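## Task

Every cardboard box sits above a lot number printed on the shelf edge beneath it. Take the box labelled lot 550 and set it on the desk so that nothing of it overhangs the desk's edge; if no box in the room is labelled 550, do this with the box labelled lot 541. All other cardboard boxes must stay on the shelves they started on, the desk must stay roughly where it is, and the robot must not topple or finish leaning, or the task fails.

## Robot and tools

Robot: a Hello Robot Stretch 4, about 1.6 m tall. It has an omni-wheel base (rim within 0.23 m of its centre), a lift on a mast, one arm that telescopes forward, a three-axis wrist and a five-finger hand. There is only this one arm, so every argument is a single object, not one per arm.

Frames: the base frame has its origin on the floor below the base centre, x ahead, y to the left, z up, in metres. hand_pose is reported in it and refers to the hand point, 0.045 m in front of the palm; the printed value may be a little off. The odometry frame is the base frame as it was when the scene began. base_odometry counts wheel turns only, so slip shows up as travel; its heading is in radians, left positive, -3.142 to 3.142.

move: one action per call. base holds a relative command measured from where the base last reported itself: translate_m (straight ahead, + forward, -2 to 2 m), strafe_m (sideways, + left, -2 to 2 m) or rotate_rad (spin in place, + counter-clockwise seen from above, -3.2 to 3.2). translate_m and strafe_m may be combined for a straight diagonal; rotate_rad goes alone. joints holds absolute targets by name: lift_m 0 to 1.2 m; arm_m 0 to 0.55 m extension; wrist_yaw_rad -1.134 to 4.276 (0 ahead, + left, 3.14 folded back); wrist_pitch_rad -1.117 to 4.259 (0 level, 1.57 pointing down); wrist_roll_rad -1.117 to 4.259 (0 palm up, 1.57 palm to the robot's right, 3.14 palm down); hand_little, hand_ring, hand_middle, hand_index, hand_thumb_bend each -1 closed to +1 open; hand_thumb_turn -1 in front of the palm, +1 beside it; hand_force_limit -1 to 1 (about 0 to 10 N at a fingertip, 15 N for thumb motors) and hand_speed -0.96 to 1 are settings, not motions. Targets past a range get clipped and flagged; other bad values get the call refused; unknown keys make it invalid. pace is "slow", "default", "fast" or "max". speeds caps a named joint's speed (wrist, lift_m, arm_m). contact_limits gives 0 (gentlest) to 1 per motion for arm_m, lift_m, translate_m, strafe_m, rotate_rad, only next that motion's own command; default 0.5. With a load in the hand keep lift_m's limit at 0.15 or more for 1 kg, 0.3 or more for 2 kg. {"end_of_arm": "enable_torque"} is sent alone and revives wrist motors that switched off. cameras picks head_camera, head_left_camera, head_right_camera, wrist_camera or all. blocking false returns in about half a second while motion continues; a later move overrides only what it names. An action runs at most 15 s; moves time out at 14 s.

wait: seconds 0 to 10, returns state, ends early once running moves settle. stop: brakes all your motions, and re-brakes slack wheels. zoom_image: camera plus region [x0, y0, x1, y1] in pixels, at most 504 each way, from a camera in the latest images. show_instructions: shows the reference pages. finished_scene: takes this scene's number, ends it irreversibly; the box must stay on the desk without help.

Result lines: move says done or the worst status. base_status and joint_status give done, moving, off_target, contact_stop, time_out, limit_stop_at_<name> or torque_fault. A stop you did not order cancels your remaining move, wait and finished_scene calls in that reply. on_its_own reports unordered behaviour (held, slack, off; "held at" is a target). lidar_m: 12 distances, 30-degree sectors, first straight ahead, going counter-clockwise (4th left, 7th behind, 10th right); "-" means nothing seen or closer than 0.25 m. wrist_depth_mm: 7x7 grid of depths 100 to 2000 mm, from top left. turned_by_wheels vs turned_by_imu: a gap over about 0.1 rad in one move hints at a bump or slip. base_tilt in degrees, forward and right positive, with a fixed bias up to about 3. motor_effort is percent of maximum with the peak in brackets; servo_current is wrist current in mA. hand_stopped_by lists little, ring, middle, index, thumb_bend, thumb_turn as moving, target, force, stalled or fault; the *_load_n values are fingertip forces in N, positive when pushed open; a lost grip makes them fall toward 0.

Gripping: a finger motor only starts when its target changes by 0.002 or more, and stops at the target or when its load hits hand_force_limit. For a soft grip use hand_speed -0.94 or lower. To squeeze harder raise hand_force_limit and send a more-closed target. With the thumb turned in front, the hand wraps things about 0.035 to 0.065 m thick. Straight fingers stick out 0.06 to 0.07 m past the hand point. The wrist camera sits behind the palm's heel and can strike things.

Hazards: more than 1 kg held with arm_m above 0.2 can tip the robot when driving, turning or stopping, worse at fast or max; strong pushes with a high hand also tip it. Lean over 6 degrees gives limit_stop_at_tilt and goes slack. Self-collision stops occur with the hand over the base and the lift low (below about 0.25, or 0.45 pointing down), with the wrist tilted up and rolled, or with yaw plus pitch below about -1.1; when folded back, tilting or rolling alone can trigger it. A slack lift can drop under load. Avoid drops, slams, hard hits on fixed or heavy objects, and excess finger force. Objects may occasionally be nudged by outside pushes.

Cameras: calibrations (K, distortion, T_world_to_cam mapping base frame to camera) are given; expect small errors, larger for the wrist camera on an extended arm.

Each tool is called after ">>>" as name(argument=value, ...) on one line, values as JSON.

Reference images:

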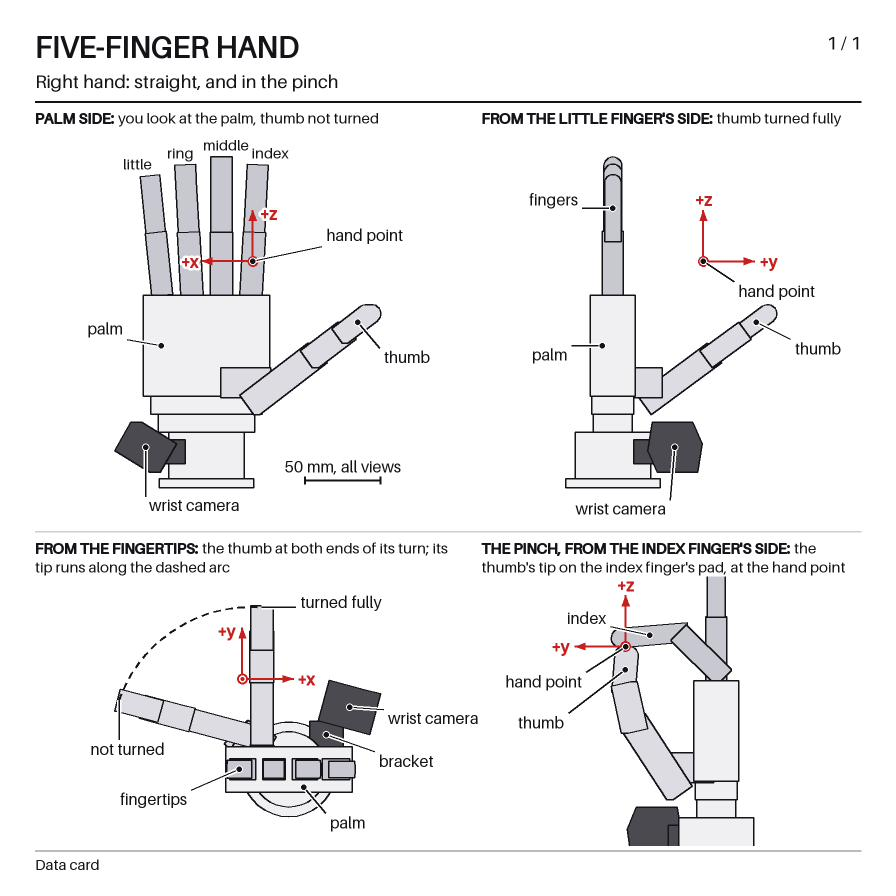

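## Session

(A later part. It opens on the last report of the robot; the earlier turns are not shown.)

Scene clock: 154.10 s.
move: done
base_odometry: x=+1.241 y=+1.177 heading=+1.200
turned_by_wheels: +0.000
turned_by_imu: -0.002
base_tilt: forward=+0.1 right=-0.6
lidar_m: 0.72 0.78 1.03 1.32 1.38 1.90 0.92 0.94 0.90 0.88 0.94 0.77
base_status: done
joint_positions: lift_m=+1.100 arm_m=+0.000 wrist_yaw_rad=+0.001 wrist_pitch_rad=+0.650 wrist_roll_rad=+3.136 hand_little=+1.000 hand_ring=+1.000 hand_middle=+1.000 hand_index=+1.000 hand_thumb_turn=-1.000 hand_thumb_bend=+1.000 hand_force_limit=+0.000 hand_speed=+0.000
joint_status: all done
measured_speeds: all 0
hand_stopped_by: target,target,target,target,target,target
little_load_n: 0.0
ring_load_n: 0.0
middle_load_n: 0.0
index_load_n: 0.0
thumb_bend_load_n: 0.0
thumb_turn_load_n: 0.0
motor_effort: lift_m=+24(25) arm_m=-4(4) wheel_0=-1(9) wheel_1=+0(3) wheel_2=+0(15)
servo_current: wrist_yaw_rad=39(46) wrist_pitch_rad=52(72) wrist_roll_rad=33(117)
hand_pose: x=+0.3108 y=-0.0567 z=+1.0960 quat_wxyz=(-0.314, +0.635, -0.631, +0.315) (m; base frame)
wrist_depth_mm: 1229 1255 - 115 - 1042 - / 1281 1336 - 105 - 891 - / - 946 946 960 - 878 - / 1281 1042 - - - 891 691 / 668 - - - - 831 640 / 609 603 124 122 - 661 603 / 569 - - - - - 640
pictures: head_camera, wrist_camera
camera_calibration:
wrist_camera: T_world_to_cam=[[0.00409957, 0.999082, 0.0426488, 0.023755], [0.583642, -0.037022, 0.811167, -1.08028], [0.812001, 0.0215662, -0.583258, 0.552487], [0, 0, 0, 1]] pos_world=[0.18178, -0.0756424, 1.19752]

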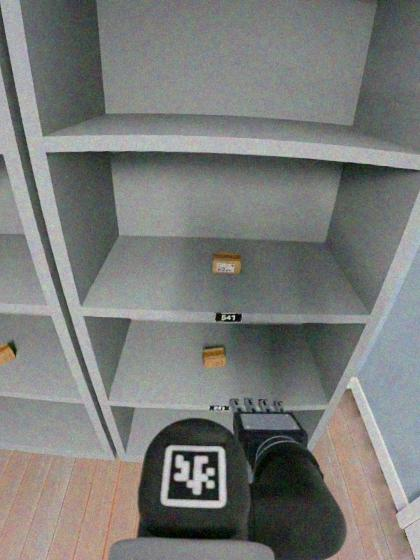

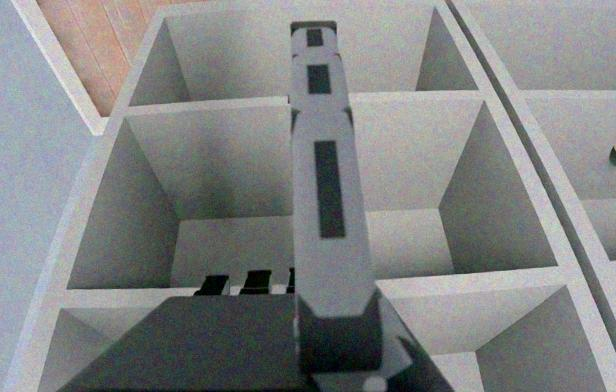

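>>> move(base={"translate_m": 0.26})

>>> move(joints={"arm_m": 0.395}, cameras=["head_right_camera", "wrist_camera"])

>>> zoom_image(camera="wrist_camera", region=[150, 0, 500, 250])

Scene clock: 163.20 s.
move: done
base_odometry: x=+1.335 y=+1.419 heading=+1.200
turned_by_wheels: +0.000
turned_by_imu: -0.001
base_tilt: forward=+0.0 right=-0.5
lidar_m: 0.47 0.49 0.68 1.34 1.39 1.87 1.23 1.19 0.95 0.90 0.69 0.50
base_status: done
joint_positions: lift_m=+1.100 arm_m=+0.000 wrist_yaw_rad=+0.001 wrist_pitch_rad=+0.650 wrist_roll_rad=+3.136 hand_little=+1.000 hand_ring=+1.000 hand_middle=+1.000 hand_index=+1.000 hand_thumb_turn=-1.000 hand_thumb_bend=+1.000 hand_force_limit=+0.000 hand_speed=+0.000
joint_status: not commanded
measured_speeds: all 0
hand_stopped_by: target,target,target,target,target,target
little_load_n: 0.0
ring_load_n: 0.0
middle_load_n: 0.0
index_load_n: 0.0
thumb_bend_load_n: 0.0
thumb_turn_load_n: 0.0
motor_effort: lift_m=+24(24) arm_m=-4(4) wheel_0=+0(6) wheel_1=+0(7) wheel_2=-1(13)
servo_current: wrist_yaw_rad=46(46) wrist_pitch_rad=46(52) wrist_roll_rad=39(52)
hand_pose: x=+0.3108 y=-0.0567 z=+1.0960 quat_wxyz=(-0.314, +0.635, -0.631, +0.315) (m; base frame)
wrist_depth_mm: 634 691 699 683 715 715 574 / 603 768 798 759 820 798 591 / 597 891 946 960 - 878 627 / 535 384 387 387 - 387 389 / 427 430 439 - - 469 480 / 544 549 123 122 - 654 609 / 591 - - - - - 640
pictures: none

Scene clock: 165.47 s.
move: done
base_odometry: x=+1.335 y=+1.419 heading=+1.200
turned_by_wheels: +0.000
turned_by_imu: +0.000
base_tilt: forward=+0.1 right=-0.4
lidar_m: 0.47 0.49 0.69 1.33 1.38 1.88 1.21 1.20 0.96 0.89 0.71 0.51
base_status: not commanded
joint_positions: lift_m=+1.100 arm_m=+0.395 wrist_yaw_rad=+0.001 wrist_pitch_rad=+0.650 wrist_roll_rad=+3.137 hand_little=+1.000 hand_ring=+1.000 hand_middle=+1.000 hand_index=+1.000 hand_thumb_turn=-1.000 hand_thumb_bend=+1.000 hand_force_limit=+0.000 hand_speed=+0.000
joint_status: all done
measured_speeds: all 0
hand_stopped_by: target,target,target,target,target,target
little_load_n: 0.0
ring_load_n: 0.0
middle_load_n: 0.0
index_load_n: 0.0
thumb_bend_load_n: 0.0
thumb_turn_load_n: 0.0
motor_effort: lift_m=+24(24) arm_m=+4(9) wheel_0=+0(1) wheel_1=+0(0) wheel_2=-1(2)
servo_current: wrist_yaw_rad=33(46) wrist_pitch_rad=39(52) wrist_roll_rad=46(52)
hand_pose: x=+0.7057 y=-0.0568 z=+1.0959 quat_wxyz=(-0.314, +0.635, -0.632, +0.315) (m; base frame)
wrist_depth_mm: 210 212 208 188 211 223 - / 237 241 230 106 244 251 252 / 277 283 279 219 296 297 300 / 336 340 345 349 - 364 370 / 404 407 410 - - 410 410 / 379 379 123 122 - 373 370 / 351 - - - - - 343
pictures: head_right_camera, wrist_camera
camera_calibration:
wrist_camera: T_world_to_cam=[[0.00444051, 0.999075, 0.0427737, 0.0217876], [0.583746, -0.0373195, 0.811078, -1.31074], [0.811924, 0.0213674, -0.583372, 0.231994], [0, 0, 0, 1]] pos_world=[0.57668, -0.0756406, 1.19752]

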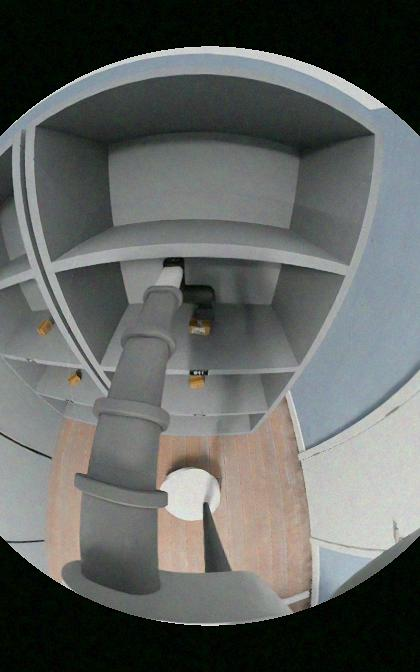

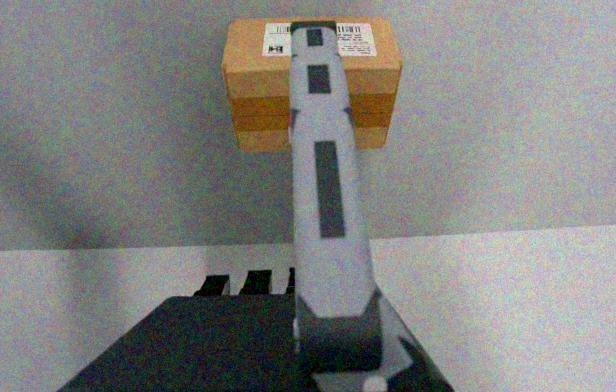

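Scaled by 1.440.

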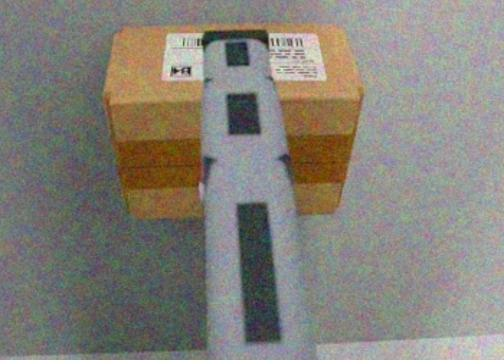

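>>> move(cameras=["wrist_camera"])

Scene clock: 181.97 s.
base_odometry: x=+1.335 y=+1.419 heading=+1.200
turned_by_wheels: +0.000
turned_by_imu: +0.000
base_tilt: forward=+0.2 right=-0.5
lidar_m: 0.46 0.49 0.68 1.34 1.39 1.89 1.24 1.21 0.94 0.89 0.69 0.49
base_status: not commanded
joint_positions: lift_m=+1.100 arm_m=+0.395 wrist_yaw_rad=+0.001 wrist_pitch_rad=+0.650 wrist_roll_rad=+3.137 hand_little=+1.000 hand_ring=+1.000 hand_middle=+1.000 hand_index=+1.000 hand_thumb_turn=-1.000 hand_thumb_bend=+1.000 hand_force_limit=+0.000 hand_speed=+0.000
joint_status: all done
measured_speeds: all 0
hand_stopped_by: target,target,target,target,target,target
little_load_n: 0.0
ring_load_n: 0.0
middle_load_n: 0.0
index_load_n: 0.0
thumb_bend_load_n: 0.0
thumb_turn_load_n: 0.0
motor_effort: lift_m=+24(24) arm_m=+4(9) wheel_0=+0(1) wheel_1=+0(0) wheel_2=-1(2)
servo_current: wrist_yaw_rad=39(46) wrist_pitch_rad=39(52) wrist_roll_rad=39(52)
hand_pose: x=+0.7057 y=-0.0568 z=+1.0959 quat_wxyz=(-0.314, +0.635, -0.632, +0.315) (m; base frame)
wrist_depth_mm: 210 211 207 187 211 223 - / 237 240 231 107 243 251 252 / 277 283 278 218 297 297 300 / 336 340 345 349 - 364 368 / 402 407 407 - - 413 407 / 377 379 123 122 - 373 368 / 351 - - - - - 342
pictures: wrist_camera
camera_calibration:
wrist_camera: T_world_to_cam=[[0.00444051, 0.999075, 0.0427737, 0.0217876], [0.583746, -0.0373195, 0.811078, -1.31074], [0.811924, 0.0213674, -0.583372, 0.231994], [0, 0, 0, 1]] pos_world=[0.57668, -0.0756406, 1.19752]

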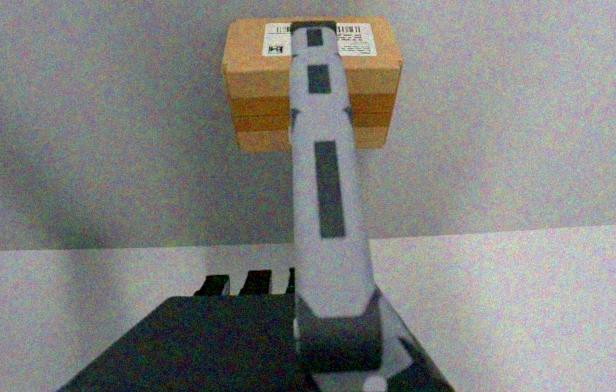

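>>> move(joints={"arm_m": 0.403, "lift_m": 1.06}, pace="slow", contact_limits={"lift_m": 0, "arm_m": 0}, cameras=["wrist_camera", "head_camera"])

Scene clock: 200.43 s.
move: done
base_odometry: x=+1.335 y=+1.419 heading=+1.200
turned_by_wheels: +0.000
turned_by_imu: +0.000
base_tilt: forward=+0.1 right=-0.5
lidar_m: 0.45 0.50 0.69 1.32 1.39 1.92 1.14 1.20 0.94 0.90 0.71 0.50
base_status: not commanded
joint_positions: lift_m=+1.060 arm_m=+0.403 wrist_yaw_rad=+0.001 wrist_pitch_rad=+0.650 wrist_roll_rad=+3.137 hand_little=+1.000 hand_ring=+1.000 hand_middle=+1.000 hand_index=+1.000 hand_thumb_turn=-1.000 hand_thumb_bend=+1.000 hand_force_limit=+0.000 hand_speed=+0.000
joint_status: all done
measured_speeds: all 0
hand_stopped_by: target,target,target,target,target,target
little_load_n: 0.0
ring_load_n: 0.0
middle_load_n: 0.0
index_load_n: 0.0
thumb_bend_load_n: 0.0
thumb_turn_load_n: 0.0
motor_effort: lift_m=+17(24) arm_m=+4(8) wheel_0=+0(1) wheel_1=+0(0) wheel_2=-1(2)
servo_current: wrist_yaw_rad=33(46) wrist_pitch_rad=39(59) wrist_roll_rad=46(59)
contact_limits: arm_m 0; lift_m 0
hand_pose: x=+0.7137 y=-0.0568 z=+1.0565 quat_wxyz=(-0.314, +0.635, -0.632, +0.315) (m; base frame)
wrist_depth_mm: 169 171 173 168 174 180 - / 191 194 185 105 164 202 203 / 224 229 215 - 165 240 241 / 271 274 277 196 - 293 297 / 342 345 349 - - 377 382 / 370 370 123 122 - 364 364 / 343 - - - - - 336
pictures: head_camera, wrist_camera
camera_calibration:
wrist_camera: T_world_to_cam=[[0.00444051, 0.999075, 0.0427737, 0.0234374], [0.583746, -0.0373195, 0.811078, -1.28345], [0.811924, 0.0213674, -0.583372, 0.202514], [0, 0, 0, 1]] pos_world=[0.58468, -0.0756406, 1.15812]

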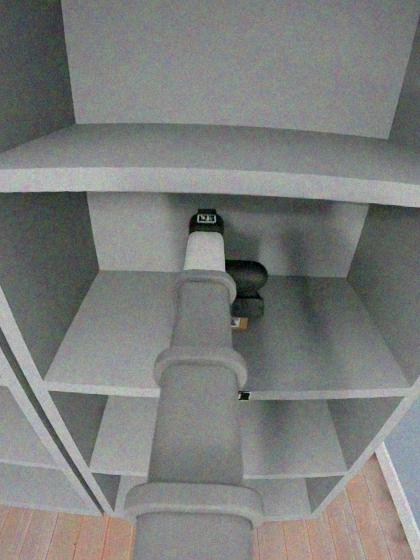

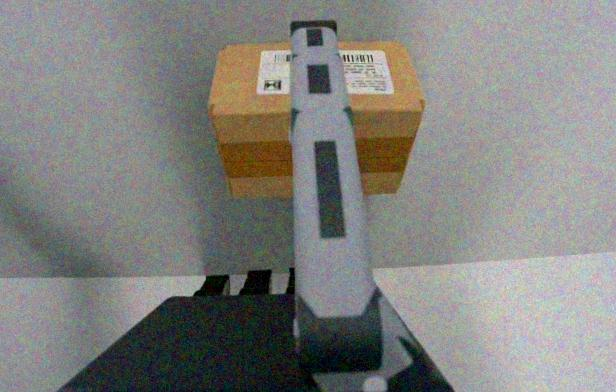

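>>> move(joints={"arm_m": 0.407, "lift_m": 1.048}, pace="slow", contact_limits={"lift_m": 0, "arm_m": 0}, cameras=["wrist_camera"])

>>> move(joints={"lift_m": 1.04}, pace="slow", contact_limits={"lift_m": 0}, cameras=["wrist_camera"])

Scene clock: 211.77 s.
move: done
base_odometry: x=+1.335 y=+1.419 heading=+1.200
turned_by_wheels: +0.000
turned_by_imu: +0.000
base_tilt: forward=+0.1 right=-0.5
lidar_m: 0.46 0.49 0.67 1.33 1.39 1.90 1.14 1.19 0.94 0.89 0.70 0.51
base_status: not commanded
joint_positions: lift_m=+1.048 arm_m=+0.407 wrist_yaw_rad=+0.001 wrist_pitch_rad=+0.650 wrist_roll_rad=+3.137 hand_little=+1.000 hand_ring=+1.000 hand_middle=+1.000 hand_index=+1.000 hand_thumb_turn=-1.000 hand_thumb_bend=+1.000 hand_force_limit=+0.000 hand_speed=+0.000
joint_status: all done
measured_speeds: all 0
hand_stopped_by: target,target,target,target,target,target
little_load_n: 0.0
ring_load_n: 0.0
middle_load_n: 0.0
index_load_n: 0.0
thumb_bend_load_n: 0.0
thumb_turn_load_n: 0.0
motor_effort: lift_m=+17(18) arm_m=+4(6) wheel_0=+0(1) wheel_1=+0(0) wheel_2=-1(1)
servo_current: wrist_yaw_rad=39(46) wrist_pitch_rad=46(52) wrist_roll_rad=33(52)
contact_limits: arm_m 0; lift_m 0
hand_pose: x=+0.7177 y=-0.0568 z=+1.0445 quat_wxyz=(-0.314, +0.635, -0.632, +0.315) (m; base frame)
wrist_depth_mm: 157 160 160 156 166 162 - / 176 181 157 105 158 188 187 / 207 212 150 - 148 223 224 / 251 256 247 176 - 271 274 / 317 319 324 - - 347 359 / 366 366 123 122 - 359 357 / 340 - - - - - 330
pictures: wrist_camera
camera_calibration:
wrist_camera: T_world_to_cam=[[0.00444051, 0.999075, 0.0427737, 0.0239329], [0.583746, -0.0373195, 0.811078, -1.27605], [0.811924, 0.0213674, -0.583372, 0.192266], [0, 0, 0, 1]] pos_world=[0.58868, -0.0756406, 1.14612]

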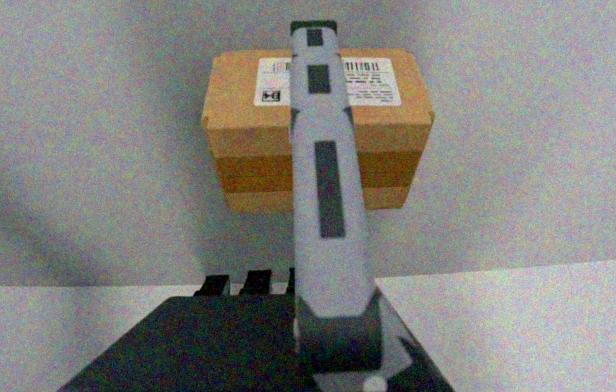

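Scene clock: 212.47 s.
move: done
base_odometry: x=+1.335 y=+1.419 heading=+1.200
turned_by_wheels: +0.000
turned_by_imu: +0.000
base_tilt: forward=+0.2 right=-0.6
lidar_m: 0.45 0.48 0.69 1.32 1.39 1.88 1.14 1.19 0.94 0.89 0.70 0.50
base_status: not commanded
joint_positions: lift_m=+1.040 arm_m=+0.407 wrist_yaw_rad=+0.001 wrist_pitch_rad=+0.650 wrist_roll_rad=+3.137 hand_little=+1.000 hand_ring=+1.000 hand_middle=+1.000 hand_index=+1.000 hand_thumb_turn=-1.000 hand_thumb_bend=+1.000 hand_force_limit=+0.000 hand_speed=+0.000
joint_status: all done
measured_speeds: all 0
hand_stopped_by: target,target,target,target,target,target
little_load_n: 0.0
ring_load_n: 0.0
middle_load_n: 0.0
index_load_n: 0.0
thumb_bend_load_n: 0.0
thumb_turn_load_n: 0.0
motor_effort: lift_m=+18(19) arm_m=+4(5) wheel_0=+0(1) wheel_1=+0(0) wheel_2=-2(2)
servo_current: wrist_yaw_rad=39(46) wrist_pitch_rad=46(52) wrist_roll_rad=20(52)
contact_limits: arm_m 0; lift_m 0
hand_pose: x=+0.7177 y=-0.0568 z=+1.0365 quat_wxyz=(-0.314, +0.635, -0.632, +0.315) (m; base frame)
wrist_depth_mm: 151 148 153 118 157 154 - / 167 172 162 105 157 178 178 / 197 200 143 - 138 211 212 / 237 240 175 162 - 256 260 / 300 303 307 - - 329 342 / 359 359 123 122 - 359 357 / 340 - - - - - 330
pictures: wrist_camera
camera_calibration:
wrist_camera: T_world_to_cam=[[0.00444051, 0.999075, 0.0427737, 0.0242751], [0.583746, -0.0373195, 0.811078, -1.26956], [0.811924, 0.0213674, -0.583372, 0.187599], [0, 0, 0, 1]] pos_world=[0.58868, -0.0756406, 1.13812]

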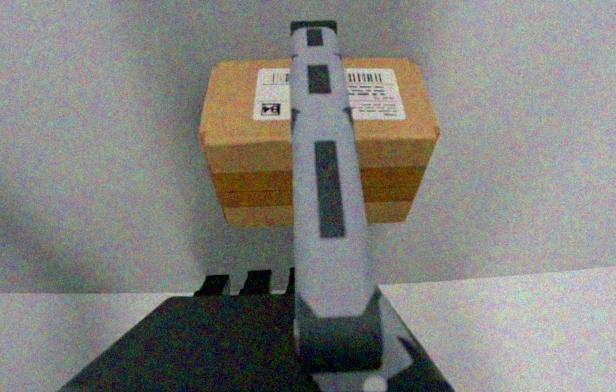

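>>> move(joints={"hand_index": -0.2, "hand_middle": -0.2, "hand_force_limit": -0.3, "hand_speed": -0.88}, cameras=["wrist_camera"])

Scene clock: 217.97 s.
move: off_target
base_odometry: x=+1.335 y=+1.419 heading=+1.200
turned_by_wheels: +0.000
turned_by_imu: +0.000
base_tilt: forward=+0.2 right=-0.4
lidar_m: 0.47 0.50 0.67 1.31 1.40 1.90 1.16 1.20 0.93 0.91 0.69 0.48
base_status: not commanded
joint_positions: lift_m=+1.040 arm_m=+0.407 wrist_yaw_rad=+0.001 wrist_pitch_rad=+0.650 wrist_roll_rad=+3.137 hand_little=+1.000 hand_ring=+1.000 hand_middle=+0.054 hand_index=+0.032 hand_thumb_turn=-1.000 hand_thumb_bend=+1.000 hand_force_limit=-0.300 hand_speed=-0.880
joint_status: hand_middle off_target (ended at +0.054, target -0.200); hand_index off_target (ended at +0.032, target -0.200); the others done
measured_speeds: all 0
hand_stopped_by: target,target,force,force,target,target
little_load_n: -0.5
ring_load_n: 0.0
middle_load_n: 2.0
index_load_n: 6.0
thumb_bend_load_n: 1.0
thumb_turn_load_n: -1.0
motor_effort: lift_m=+17(18) arm_m=+4(5) wheel_0=+0(1) wheel_1=+0(1) wheel_2=-1(2)
servo_current: wrist_yaw_rad=39(46) wrist_pitch_rad=39(52) wrist_roll_rad=33(59)
contact_limits: arm_m 0; lift_m 0
hand_pose: x=+0.7177 y=-0.0568 z=+1.0365 quat_wxyz=(-0.314, +0.635, -0.632, +0.315) (m; base frame)
wrist_depth_mm: 151 148 140 117 139 153 - / 167 171 123 105 123 173 178 / 196 200 143 - 136 211 212 / 237 240 234 161 - 256 259 / 300 303 306 294 - 327 342 / 359 359 123 122 - 359 359 / 342 - - - - - 332
pictures: wrist_camera
camera_calibration:
wrist_camera: T_world_to_cam=[[0.00444051, 0.999075, 0.0427737, 0.0242751], [0.583746, -0.0373195, 0.811078, -1.26956], [0.811924, 0.0213674, -0.583372, 0.187599], [0, 0, 0, 1]] pos_world=[0.58868, -0.0756406, 1.13812]

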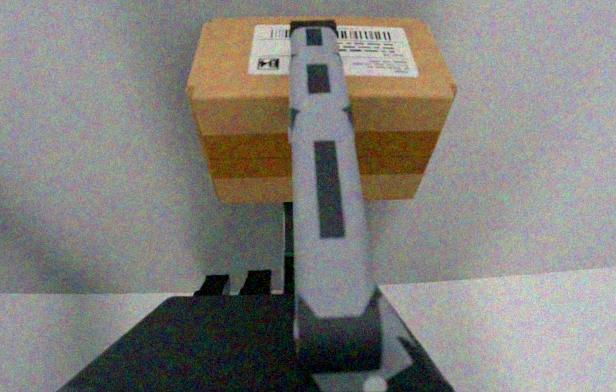

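>>> move(joints={"hand_index": -0.25, "hand_middle": -0.25, "hand_force_limit": 0.2, "hand_speed": -0.9}, cameras=["wrist_camera"])

Scene clock: 220.43 s.
move: off_target
base_odometry: x=+1.335 y=+1.419 heading=+1.200
turned_by_wheels: +0.000
turned_by_imu: +0.000
base_tilt: forward=+0.1 right=-0.5
lidar_m: 0.47 0.50 0.70 1.33 1.38 1.89 1.13 1.20 0.94 0.90 0.72 0.50
base_status: not commanded
joint_positions: lift_m=+1.040 arm_m=+0.407 wrist_yaw_rad=+0.001 wrist_pitch_rad=+0.650 wrist_roll_rad=+3.137 hand_little=+1.000 hand_ring=+1.000 hand_middle=+0.039 hand_index=+0.032 hand_thumb_turn=-1.000 hand_thumb_bend=+1.000 hand_force_limit=+0.200 hand_speed=-0.900
joint_status: hand_middle off_target (ended at +0.039, target -0.250); hand_index off_target (ended at +0.032, target -0.250); the others done
measured_speeds: all 0
hand_stopped_by: target,target,force,force,target,target
little_load_n: 0.0
ring_load_n: 0.0
middle_load_n: 8.0
index_load_n: 4.5
thumb_bend_load_n: 1.5
thumb_turn_load_n: 0.0
motor_effort: lift_m=+17(18) arm_m=+4(5) wheel_0=+0(1) wheel_1=+0(0) wheel_2=-1(1)
servo_current: wrist_yaw_rad=39(46) wrist_pitch_rad=46(46) wrist_roll_rad=26(46)
contact_limits: arm_m 0; lift_m 0
hand_pose: x=+0.7177 y=-0.0568 z=+1.0365 quat_wxyz=(-0.314, +0.635, -0.632, +0.315) (m; base frame)
wrist_depth_mm: 151 148 145 118 142 153 - / 167 171 122 105 123 173 178 / 196 200 143 - 136 211 211 / 237 240 235 161 - 257 259 / 300 301 306 294 - 329 338 / 359 359 123 134 - 359 357 / 340 - - - - - 332
pictures: wrist_camera
camera_calibration:
wrist_camera: T_world_to_cam=[[0.00444051, 0.999075, 0.0427737, 0.0242751], [0.583746, -0.0373195, 0.811078, -1.26956], [0.811924, 0.0213674, -0.583372, 0.187599], [0, 0, 0, 1]] pos_world=[0.58868, -0.0756406, 1.13812]

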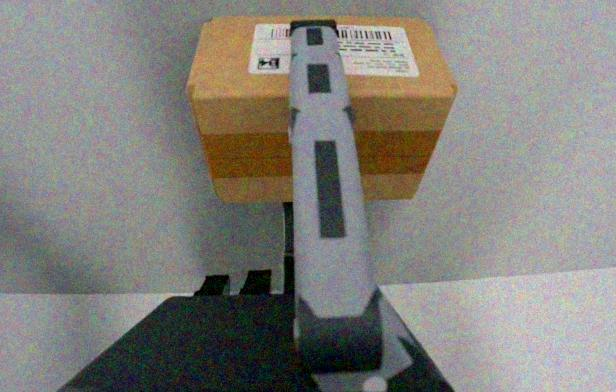

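Good: ~12 N total. Lift.

>>> move(joints={"lift_m": 1.065}, pace="slow", cameras=["wrist_camera"])

>>> move(joints={"lift_m": 1.085}, pace="slow", cameras=["wrist_camera"])

Scene clock: 223.73 s.
move: done
base_odometry: x=+1.335 y=+1.419 heading=+1.200
turned_by_wheels: +0.000
turned_by_imu: +0.000
base_tilt: forward=+0.2 right=-0.4
lidar_m: 0.46 0.48 0.69 1.32 1.37 1.87 1.16 1.18 0.94 0.90 0.70 0.49
base_status: not commanded
joint_positions: lift_m=+1.065 arm_m=+0.407 wrist_yaw_rad=+0.001 wrist_pitch_rad=+0.650 wrist_roll_rad=+3.137 hand_little=+1.000 hand_ring=+1.000 hand_middle=+0.039 hand_index=+0.032 hand_thumb_turn=-1.000 hand_thumb_bend=+1.000 hand_force_limit=+0.200 hand_speed=-0.900
joint_status: all done
measured_speeds: all 0
hand_stopped_by: target,target,force,force,target,target
little_load_n: 0.0
ring_load_n: -0.5
middle_load_n: 8.0
index_load_n: 4.5
thumb_bend_load_n: 1.0
thumb_turn_load_n: -0.5
motor_effort: lift_m=+25(27) arm_m=+4(5) wheel_0=-1(1) wheel_1=+0(0) wheel_2=-1(1)
servo_current: wrist_yaw_rad=39(46) wrist_pitch_rad=39(52) wrist_roll_rad=39(52)
contact_limits: arm_m 0
hand_pose: x=+0.7177 y=-0.0568 z=+1.0608 quat_wxyz=(-0.314, +0.635, -0.632, +0.315) (m; base frame)
wrist_depth_mm: 173 175 139 118 138 179 - / 195 198 123 105 123 201 208 / 229 235 143 - 136 246 246 / 277 282 283 161 - 300 303 / 351 353 357 343 - 382 379 / 368 366 123 134 - 362 359 / 340 - - - - - 330
pictures: wrist_camera
camera_calibration:
wrist_camera: T_world_to_cam=[[0.0044457, 0.999075, 0.0427742, 0.0232321], [0.583812, -0.0373211, 0.81103, -1.28926], [0.811876, 0.0213665, -0.583438, 0.20188], [0, 0, 0, 1]] pos_world=[0.58868, -0.0756406, 1.16242]

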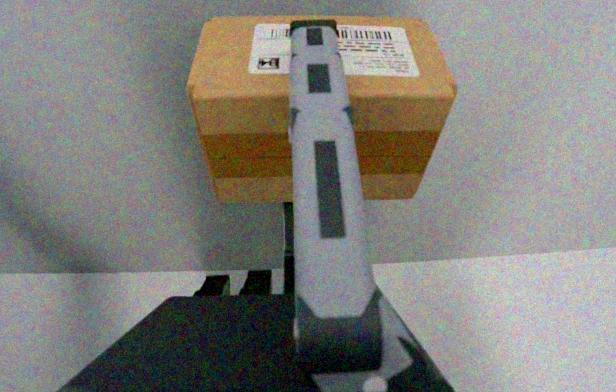

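Scene clock: 224.67 s.
move: done
base_odometry: x=+1.335 y=+1.419 heading=+1.200
turned_by_wheels: +0.000
turned_by_imu: +0.000
base_tilt: forward=+0.2 right=-0.5
lidar_m: 0.46 0.49 0.68 1.32 1.38 1.90 1.17 1.19 0.96 0.90 0.70 0.50
base_status: not commanded
joint_positions: lift_m=+1.085 arm_m=+0.407 wrist_yaw_rad=+0.001 wrist_pitch_rad=+0.650 wrist_roll_rad=+3.137 hand_little=+1.000 hand_ring=+1.000 hand_middle=+0.039 hand_index=+0.032 hand_thumb_turn=-1.000 hand_thumb_bend=+1.000 hand_force_limit=+0.200 hand_speed=-0.900
joint_status: all done
measured_speeds: all 0
hand_stopped_by: target,target,force,force,target,target
little_load_n: 0.0
ring_load_n: 0.0
middle_load_n: 8.0
index_load_n: 4.5
thumb_bend_load_n: 1.0
thumb_turn_load_n: -0.5
motor_effort: lift_m=+25(29) arm_m=+4(5) wheel_0=+0(1) wheel_1=+0(0) wheel_2=-1(2)
servo_current: wrist_yaw_rad=39(46) wrist_pitch_rad=52(52) wrist_roll_rad=52(52)
contact_limits: arm_m 0
hand_pose: x=+0.7177 y=-0.0568 z=+1.0808 quat_wxyz=(-0.314, +0.635, -0.632, +0.315) (m; base frame)
wrist_depth_mm: 194 194 145 118 142 200 - / 219 222 123 105 123 225 240 / 256 262 143 - 136 274 276 / 309 314 306 161 - 336 342 / 389 389 389 384 - 389 394 / 366 366 123 134 - 362 359 / 340 - - - - - 332
pictures: wrist_camera
camera_calibration:
wrist_camera: T_world_to_cam=[[0.0044457, 0.999075, 0.0427742, 0.0223766], [0.583812, -0.0373211, 0.81103, -1.30548], [0.811876, 0.0213665, -0.583438, 0.213549], [0, 0, 0, 1]] pos_world=[0.58868, -0.0756406, 1.18242]

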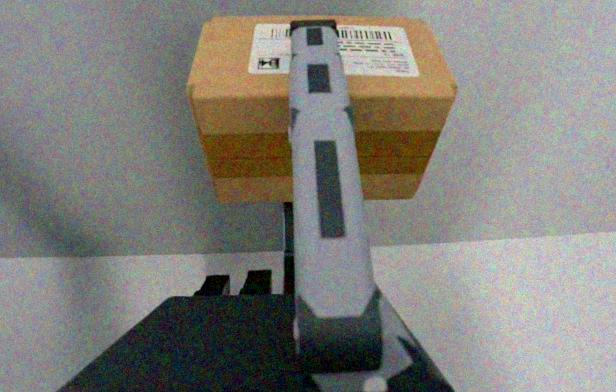

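>>> move(joints={"arm_m": 0.02}, speeds={"arm_m": 0.2}, cameras=["wrist_camera"])

>>> move(base={"translate_m": -0.5}, pace="slow", cameras=["wrist_camera"])

>>> move(base={"rotate_rad": -1.57}, joints={"lift_m": 0.95}, pace="slow", cameras=["all"])

Scene clock: 230.87 s.
move: done
base_odometry: x=+1.335 y=+1.419 heading=+1.200
turned_by_wheels: +0.000
turned_by_imu: +0.000
base_tilt: forward=+0.1 right=-0.5
lidar_m: 0.47 0.51 0.69 1.32 1.38 1.86 1.18 1.21 0.95 0.89 0.70 0.50
base_status: not commanded
joint_positions: lift_m=+1.085 arm_m=+0.020 wrist_yaw_rad=+0.001 wrist_pitch_rad=+0.650 wrist_roll_rad=+3.137 hand_little=+1.000 hand_ring=+1.000 hand_middle=+0.039 hand_index=+0.032 hand_thumb_turn=-1.000 hand_thumb_bend=+1.000 hand_force_limit=+0.200 hand_speed=-0.900
joint_status: all done
measured_speeds: all 0
hand_stopped_by: target,target,force,force,target,target
little_load_n: 0.0
ring_load_n: 0.0
middle_load_n: 8.0
index_load_n: 4.5
thumb_bend_load_n: 1.5
thumb_turn_load_n: -0.5
motor_effort: lift_m=+25(25) arm_m=-4(7) wheel_0=+0(1) wheel_1=+0(0) wheel_2=-1(2)
servo_current: wrist_yaw_rad=46(46) wrist_pitch_rad=46(52) wrist_roll_rad=46(59)
hand_pose: x=+0.3307 y=-0.0568 z=+1.0808 quat_wxyz=(-0.313, +0.635, -0.632, +0.315) (m; base frame)
wrist_depth_mm: 591 676 145 117 142 691 574 / 597 768 123 105 123 715 591 / 597 878 143 - 136 768 627 / 559 362 353 161 - 364 362 / 394 397 402 387 - 433 445 / 517 508 123 134 - 615 585 / 564 - - - - - 640
pictures: wrist_camera
camera_calibration:
wrist_camera: T_world_to_cam=[[0.00445789, 0.999075, 0.0427745, 0.0240941], [0.584039, -0.0373226, 0.810867, -1.0794], [0.811714, 0.0213672, -0.583665, 0.528046], [0, 0, 0, 1]] pos_world=[0.20168, -0.0756406, 1.18242]

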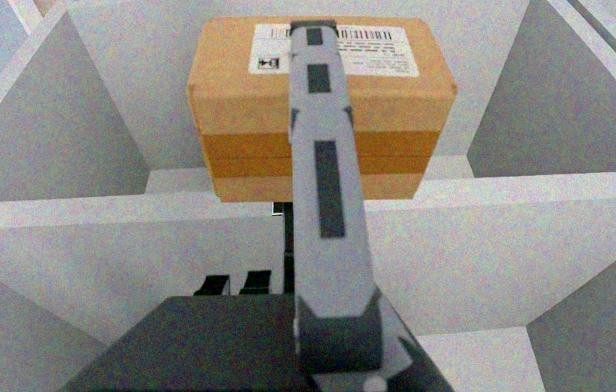

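Scene clock: 237.17 s.
move: done
base_odometry: x=+1.154 y=+0.953 heading=+1.200
turned_by_wheels: +0.000
turned_by_imu: +0.001
base_tilt: forward=+0.1 right=-0.4
lidar_m: 0.97 1.01 1.38 1.33 1.38 1.91 0.92 0.71 0.93 0.88 0.94 1.02
base_status: done
joint_positions: lift_m=+1.085 arm_m=+0.020 wrist_yaw_rad=+0.001 wrist_pitch_rad=+0.650 wrist_roll_rad=+3.137 hand_little=+1.000 hand_ring=+1.000 hand_middle=+0.039 hand_index=+0.032 hand_thumb_turn=-1.000 hand_thumb_bend=+1.000 hand_force_limit=+0.200 hand_speed=-0.900
joint_status: not commanded
measured_speeds: all 0
hand_stopped_by: target,target,force,force,target,target
little_load_n: 0.0
ring_load_n: 0.0
middle_load_n: 8.0
index_load_n: 4.5
thumb_bend_load_n: 1.5
thumb_turn_load_n: 0.0
motor_effort: lift_m=+25(26) arm_m=-4(5) wheel_0=+0(6) wheel_1=+0(6) wheel_2=-1(9)
servo_current: wrist_yaw_rad=39(46) wrist_pitch_rad=52(52) wrist_roll_rad=26(65)
hand_pose: x=+0.3307 y=-0.0568 z=+1.0808 quat_wxyz=(-0.313, +0.635, -0.632, +0.315) (m; base frame)
wrist_depth_mm: 1255 1255 145 118 142 1255 1308 / 1308 1397 122 105 123 - - / - 1537 137 - 136 - - / - 1499 159 - - 976 - / - - - - - 904 - / 1308 - 123 134 - 809 788 / - - - - - - -
pictures: wrist_camera
camera_calibration:
wrist_camera: T_world_to_cam=[[0.00445789, 0.999075, 0.0427745, 0.0240941], [0.584039, -0.0373226, 0.810867, -1.0794], [0.811714, 0.0213672, -0.583665, 0.528046], [0, 0, 0, 1]] pos_world=[0.20168, -0.0756406, 1.18242]

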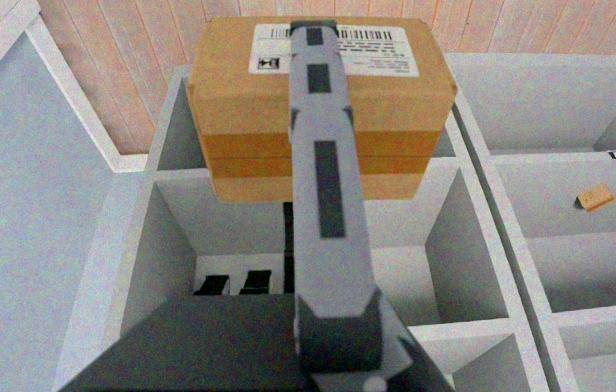

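Scene clock: 240.03 s.
move: done
base_odometry: x=+1.153 y=+0.953 heading=-0.370
turned_by_wheels: -1.570
turned_by_imu: -1.563
base_tilt: forward=+0.2 right=-0.5
lidar_m: 0.86 0.95 1.01 0.95 1.01 1.38 1.32 1.39 1.92 0.67 0.67 0.96
base_status: done
joint_positions: lift_m=+0.950 arm_m=+0.020 wrist_yaw_rad=+0.001 wrist_pitch_rad=+0.650 wrist_roll_rad=+3.137 hand_little=+1.000 hand_ring=+1.000 hand_middle=+0.039 hand_index=+0.032 hand_thumb_turn=-1.000 hand_thumb_bend=+1.000 hand_force_limit=+0.200 hand_speed=-0.900
joint_status: all done
measured_speeds: all 0
hand_stopped_by: target,target,force,force,target,target
little_load_n: 0.0
ring_load_n: 0.0
middle_load_n: 8.0
index_load_n: 4.5
thumb_bend_load_n: 1.5
thumb_turn_load_n: 0.0
motor_effort: lift_m=+18(24) arm_m=-4(5) wheel_0=+2(7) wheel_1=+1(6) wheel_2=-1(8)
servo_current: wrist_yaw_rad=39(46) wrist_pitch_rad=46(52) wrist_roll_rad=39(52)
hand_pose: x=+0.3307 y=-0.0568 z=+0.9464 quat_wxyz=(-0.313, +0.635, -0.632, +0.315) (m; base frame)
wrist_depth_mm: - 1098 145 118 142 1118 1160 / - 1160 123 105 123 1118 1182 / - - 137 - 136 - 1025 / - - 154 - - - - / - - - - - - - / - - 123 134 - - - / - - - - - - -
pictures: head_camera, head_left_camera, head_right_camera, wrist_camera
camera_calibration:
wrist_camera: T_world_to_cam=[[0.00445789, 0.999075, 0.0427745, 0.029843], [0.584039, -0.0373226, 0.810867, -0.970417], [0.811714, 0.0213672, -0.583665, 0.449602], [0, 0, 0, 1]] pos_world=[0.20168, -0.0756406, 1.04802]

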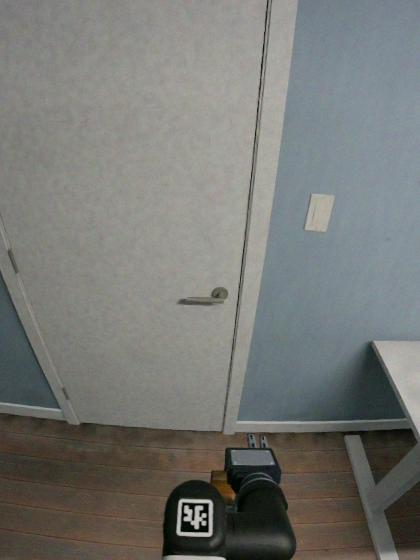

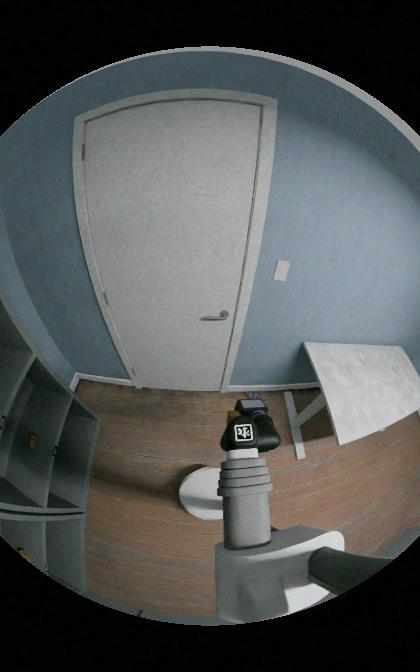

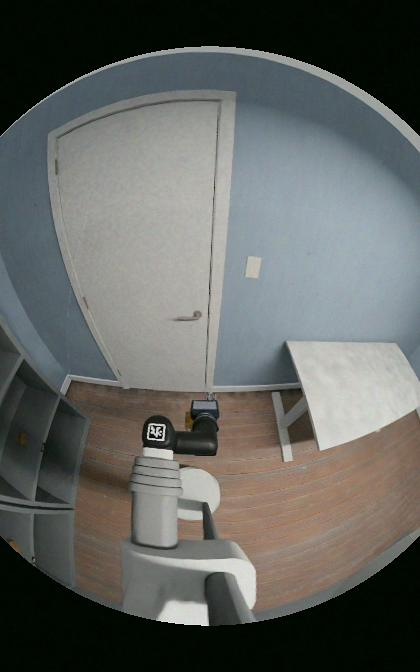

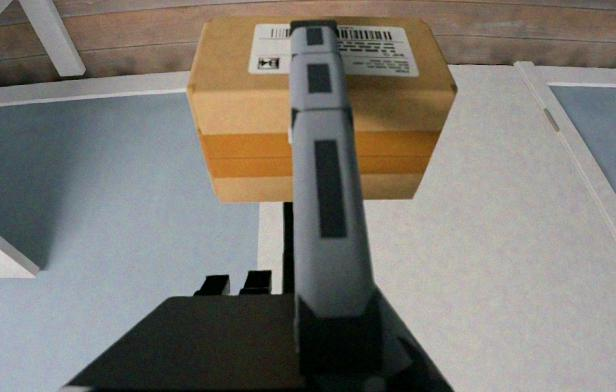

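>>> move(base={"rotate_rad": -1.57}, pace="slow", cameras=["all"])

Scene clock: 268.87 s.
move: done
base_odometry: x=+1.153 y=+0.953 heading=-1.940
turned_by_wheels: -1.570
turned_by_imu: -1.563
base_tilt: forward=+0.1 right=-0.5
lidar_m: 0.69 0.68 0.97 0.87 0.96 1.00 0.95 1.03 1.36 1.33 1.41 1.95
base_status: done
joint_positions: lift_m=+0.950 arm_m=+0.020 wrist_yaw_rad=+0.001 wrist_pitch_rad=+0.650 wrist_roll_rad=+3.137 hand_little=+1.000 hand_ring=+1.000 hand_middle=+0.039 hand_index=+0.032 hand_thumb_turn=-1.000 hand_thumb_bend=+1.000 hand_force_limit=+0.200 hand_speed=-0.900
joint_status: not commanded
measured_speeds: all 0
hand_stopped_by: target,target,force,force,target,target
little_load_n: 0.0
ring_load_n: 0.0
middle_load_n: 8.0
index_load_n: 4.5
thumb_bend_load_n: 1.5
thumb_turn_load_n: 0.0
motor_effort: lift_m=+18(19) arm_m=-4(4) wheel_0=+1(6) wheel_1=+1(5) wheel_2=+0(9)
servo_current: wrist_yaw_rad=39(46) wrist_pitch_rad=46(52) wrist_roll_rad=39(52)
hand_pose: x=+0.3307 y=-0.0568 z=+0.9464 quat_wxyz=(-0.313, +0.635, -0.632, +0.315) (m; base frame)
wrist_depth_mm: 1078 1118 145 118 138 1098 - / 1229 1255 123 105 123 917 1255 / 1430 1464 143 - 136 1576 831 / 1756 1808 1708 161 - - - / - - - - - - - / - - 123 134 - - - / - - - - - - -
pictures: head_camera, head_left_camera, head_right_camera, wrist_camera
camera_calibration:
wrist_camera: T_world_to_cam=[[0.00445789, 0.999075, 0.0427745, 0.029843], [0.584039, -0.0373226, 0.810867, -0.970417], [0.811714, 0.0213672, -0.583665, 0.449602], [0, 0, 0, 1]] pos_world=[0.20168, -0.0756406, 1.04802]

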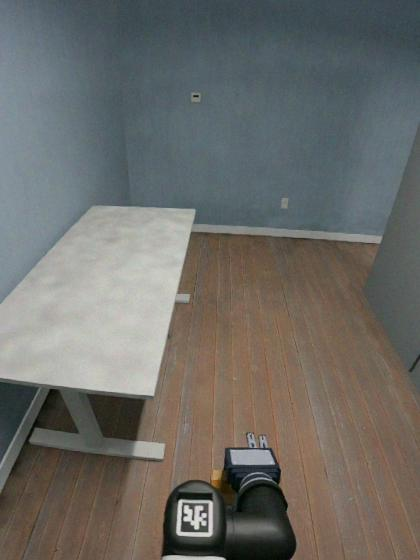

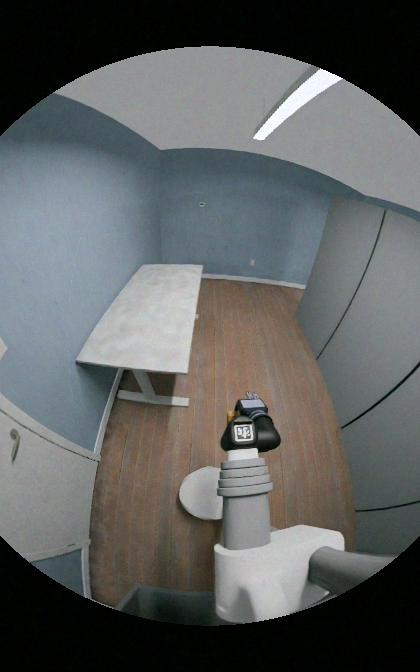

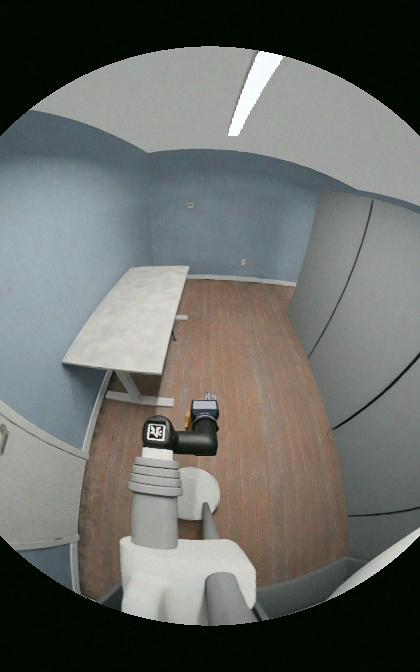

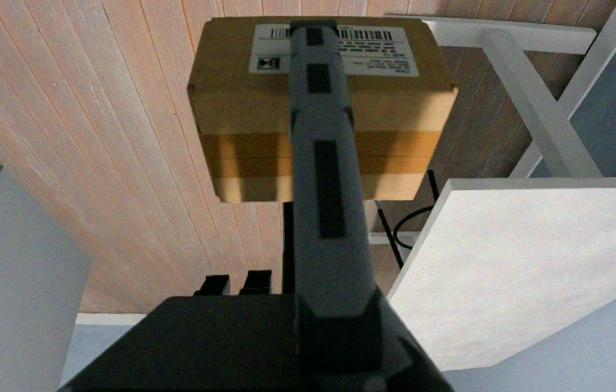

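>>> move(base={"translate_m": 0.14, "strafe_m": 0.4}, joints={"lift_m": 0.87}, pace="slow", cameras=["head_camera", "wrist_camera"])

Scene clock: 280.23 s.
move: done
base_odometry: x=+1.476 y=+0.678 heading=-1.940
turned_by_wheels: +0.000
turned_by_imu: +0.002
base_tilt: forward=+0.1 right=-0.5
lidar_m: 0.51 0.52 0.53 0.47 0.49 0.76 1.10 1.16 1.67 1.73 1.77 0.52
base_status: done
joint_positions: lift_m=+0.870 arm_m=+0.020 wrist_yaw_rad=+0.001 wrist_pitch_rad=+0.650 wrist_roll_rad=+3.137 hand_little=+1.000 hand_ring=+1.000 hand_middle=+0.039 hand_index=+0.032 hand_thumb_turn=-1.000 hand_thumb_bend=+1.000 hand_force_limit=+0.200 hand_speed=-0.900
joint_status: all done
measured_speeds: all 0
hand_stopped_by: target,target,force,force,target,target
little_load_n: 0.0
ring_load_n: 0.0
middle_load_n: 8.0
index_load_n: 4.5
thumb_bend_load_n: 1.5
thumb_turn_load_n: 0.0
motor_effort: lift_m=+18(20) arm_m=-4(5) wheel_0=+0(7) wheel_1=+0(7) wheel_2=-2(9)
servo_current: wrist_yaw_rad=33(46) wrist_pitch_rad=33(59) wrist_roll_rad=39(59)
hand_pose: x=+0.3307 y=-0.0568 z=+0.8664 quat_wxyz=(-0.313, +0.635, -0.632, +0.315) (m; base frame)
wrist_depth_mm: 1008 1008 145 118 138 - - / 1118 1160 123 105 123 - - / 1336 1366 143 - 136 - - / 1618 1661 154 - - - - / - - - - - - - / - - 123 134 - - - / - - - - - - -
pictures: head_camera, wrist_camera
camera_calibration:
wrist_camera: T_world_to_cam=[[0.00445789, 0.999075, 0.0427745, 0.033265], [0.584039, -0.0373226, 0.810867, -0.905547], [0.811714, 0.0213672, -0.583665, 0.402909], [0, 0, 0, 1]] pos_world=[0.20168, -0.0756406, 0.96802]

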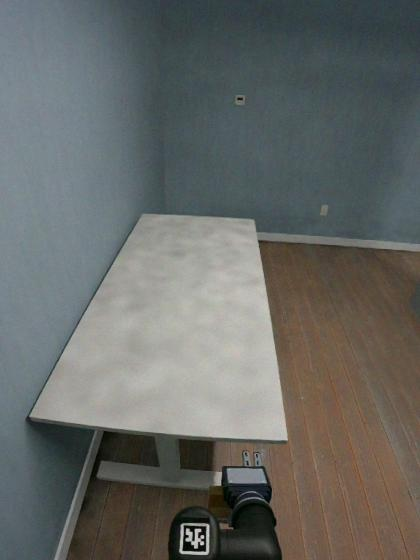

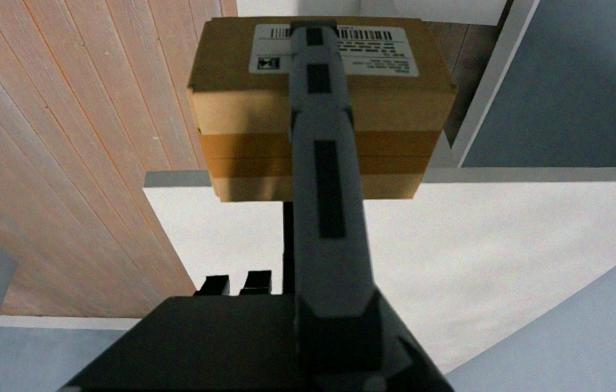

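>>> move(joints={"arm_m": 0.37}, speeds={"arm_m": 0.2}, cameras=["head_camera", "wrist_camera"])

>>> move(joints={"lift_m": 0.8}, pace="slow", contact_limits={"lift_m": 0}, cameras=["head_camera", "wrist_camera"])

Scene clock: 288.80 s.
move: done
base_odometry: x=+1.476 y=+0.678 heading=-1.940
turned_by_wheels: +0.000
turned_by_imu: +0.000
base_tilt: forward=+0.1 right=-0.5
lidar_m: 0.50 0.55 0.54 0.47 0.50 0.77 1.09 1.14 1.63 1.71 1.82 0.53
base_status: not commanded
joint_positions: lift_m=+0.870 arm_m=+0.370 wrist_yaw_rad=+0.001 wrist_pitch_rad=+0.650 wrist_roll_rad=+3.137 hand_little=+1.000 hand_ring=+1.000 hand_middle=+0.039 hand_index=+0.032 hand_thumb_turn=-1.000 hand_thumb_bend=+1.000 hand_force_limit=+0.200 hand_speed=-0.900
joint_status: all done
measured_speeds: all 0
hand_stopped_by: target,target,force,force,target,target
little_load_n: 0.0
ring_load_n: 0.0
middle_load_n: 8.0
index_load_n: 4.5
thumb_bend_load_n: 1.5
thumb_turn_load_n: -0.5
motor_effort: lift_m=+18(18) arm_m=+4(9) wheel_0=+0(1) wheel_1=+1(1) wheel_2=-2(2)
servo_current: wrist_yaw_rad=39(46) wrist_pitch_rad=52(59) wrist_roll_rad=26(52)
hand_pose: x=+0.6806 y=-0.0568 z=+0.8664 quat_wxyz=(-0.313, +0.635, -0.632, +0.315) (m; base frame)
wrist_depth_mm: - - 135 117 138 - - / 1118 - 121 105 123 - - / 1308 - 137 - 136 - - / 1618 1661 154 - - - - / - - - - - - - / - - 123 134 - - - / - - - - - - -
pictures: head_camera, wrist_camera
camera_calibration:
wrist_camera: T_world_to_cam=[[0.00445789, 0.999075, 0.0427745, 0.0317047], [0.584039, -0.0373226, 0.810867, -1.10996], [0.811714, 0.0213672, -0.583665, 0.118809], [0, 0, 0, 1]] pos_world=[0.55168, -0.0756406, 0.96802]

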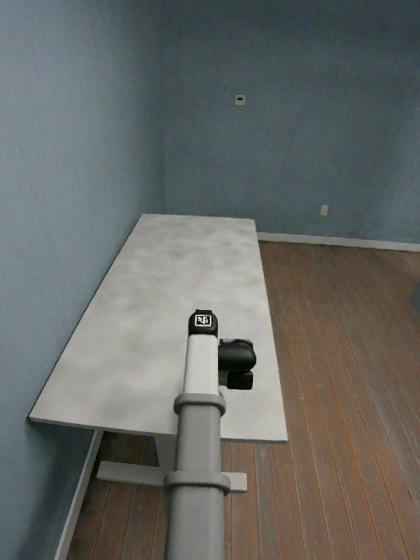

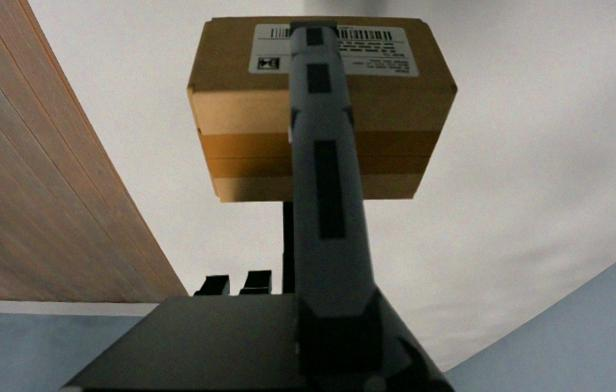

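Scene clock: 290.27 s.
move: done
base_odometry: x=+1.476 y=+0.678 heading=-1.940
turned_by_wheels: +0.000
turned_by_imu: +0.000
base_tilt: forward=+0.1 right=-0.5
lidar_m: 0.50 0.52 0.55 0.47 0.48 0.79 1.10 1.16 1.68 1.72 1.81 0.55
base_status: not commanded
joint_positions: lift_m=+0.800 arm_m=+0.370 wrist_yaw_rad=+0.001 wrist_pitch_rad=+0.650 wrist_roll_rad=+3.137 hand_little=+1.000 hand_ring=+1.000 hand_middle=+0.039 hand_index=+0.032 hand_thumb_turn=-1.000 hand_thumb_bend=+1.000 hand_force_limit=+0.200 hand_speed=-0.900
joint_status: all done
measured_speeds: all 0
hand_stopped_by: target,target,force,force,target,target
little_load_n: 0.0
ring_load_n: 0.0
middle_load_n: 7.5
index_load_n: 4.5
thumb_bend_load_n: 1.5
thumb_turn_load_n: 0.0
motor_effort: lift_m=+18(19) arm_m=+4(5) wheel_0=+0(0) wheel_1=+0(1) wheel_2=-2(2)
servo_current: wrist_yaw_rad=39(46) wrist_pitch_rad=39(52) wrist_roll_rad=46(59)
contact_limits: lift_m 0
hand_pose: x=+0.6806 y=-0.0568 z=+0.7964 quat_wxyz=(-0.313, +0.635, -0.632, +0.315) (m; base frame)
wrist_depth_mm: - - 135 118 138 - - / - - 121 105 123 - - / - - 138 - 136 - - / 1537 - 154 - - - - / 1863 1921 - - - - - / - - 123 134 - - - / - - - - - - -
pictures: head_camera, wrist_camera
camera_calibration:
wrist_camera: T_world_to_cam=[[0.00445789, 0.999075, 0.0427745, 0.034699], [0.584039, -0.0373226, 0.810867, -1.0532], [0.811714, 0.0213672, -0.583665, 0.0779524], [0, 0, 0, 1]] pos_world=[0.55168, -0.0756406, 0.89802]

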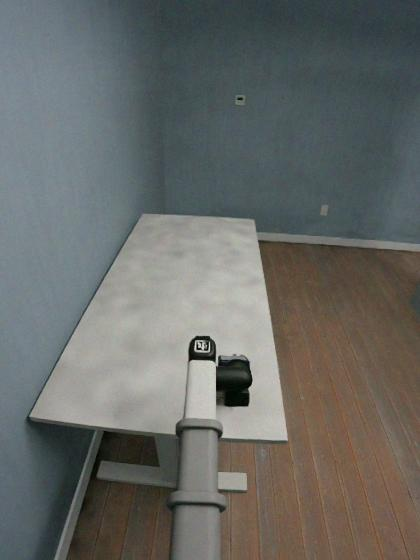

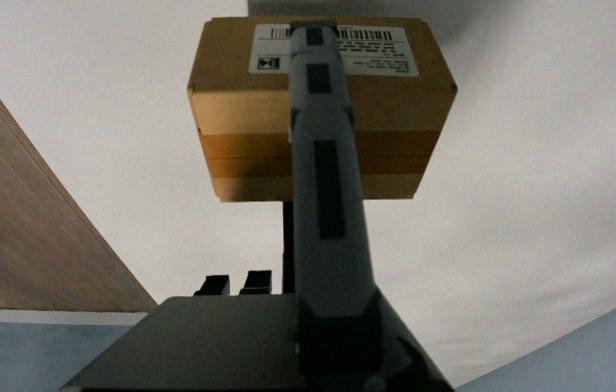

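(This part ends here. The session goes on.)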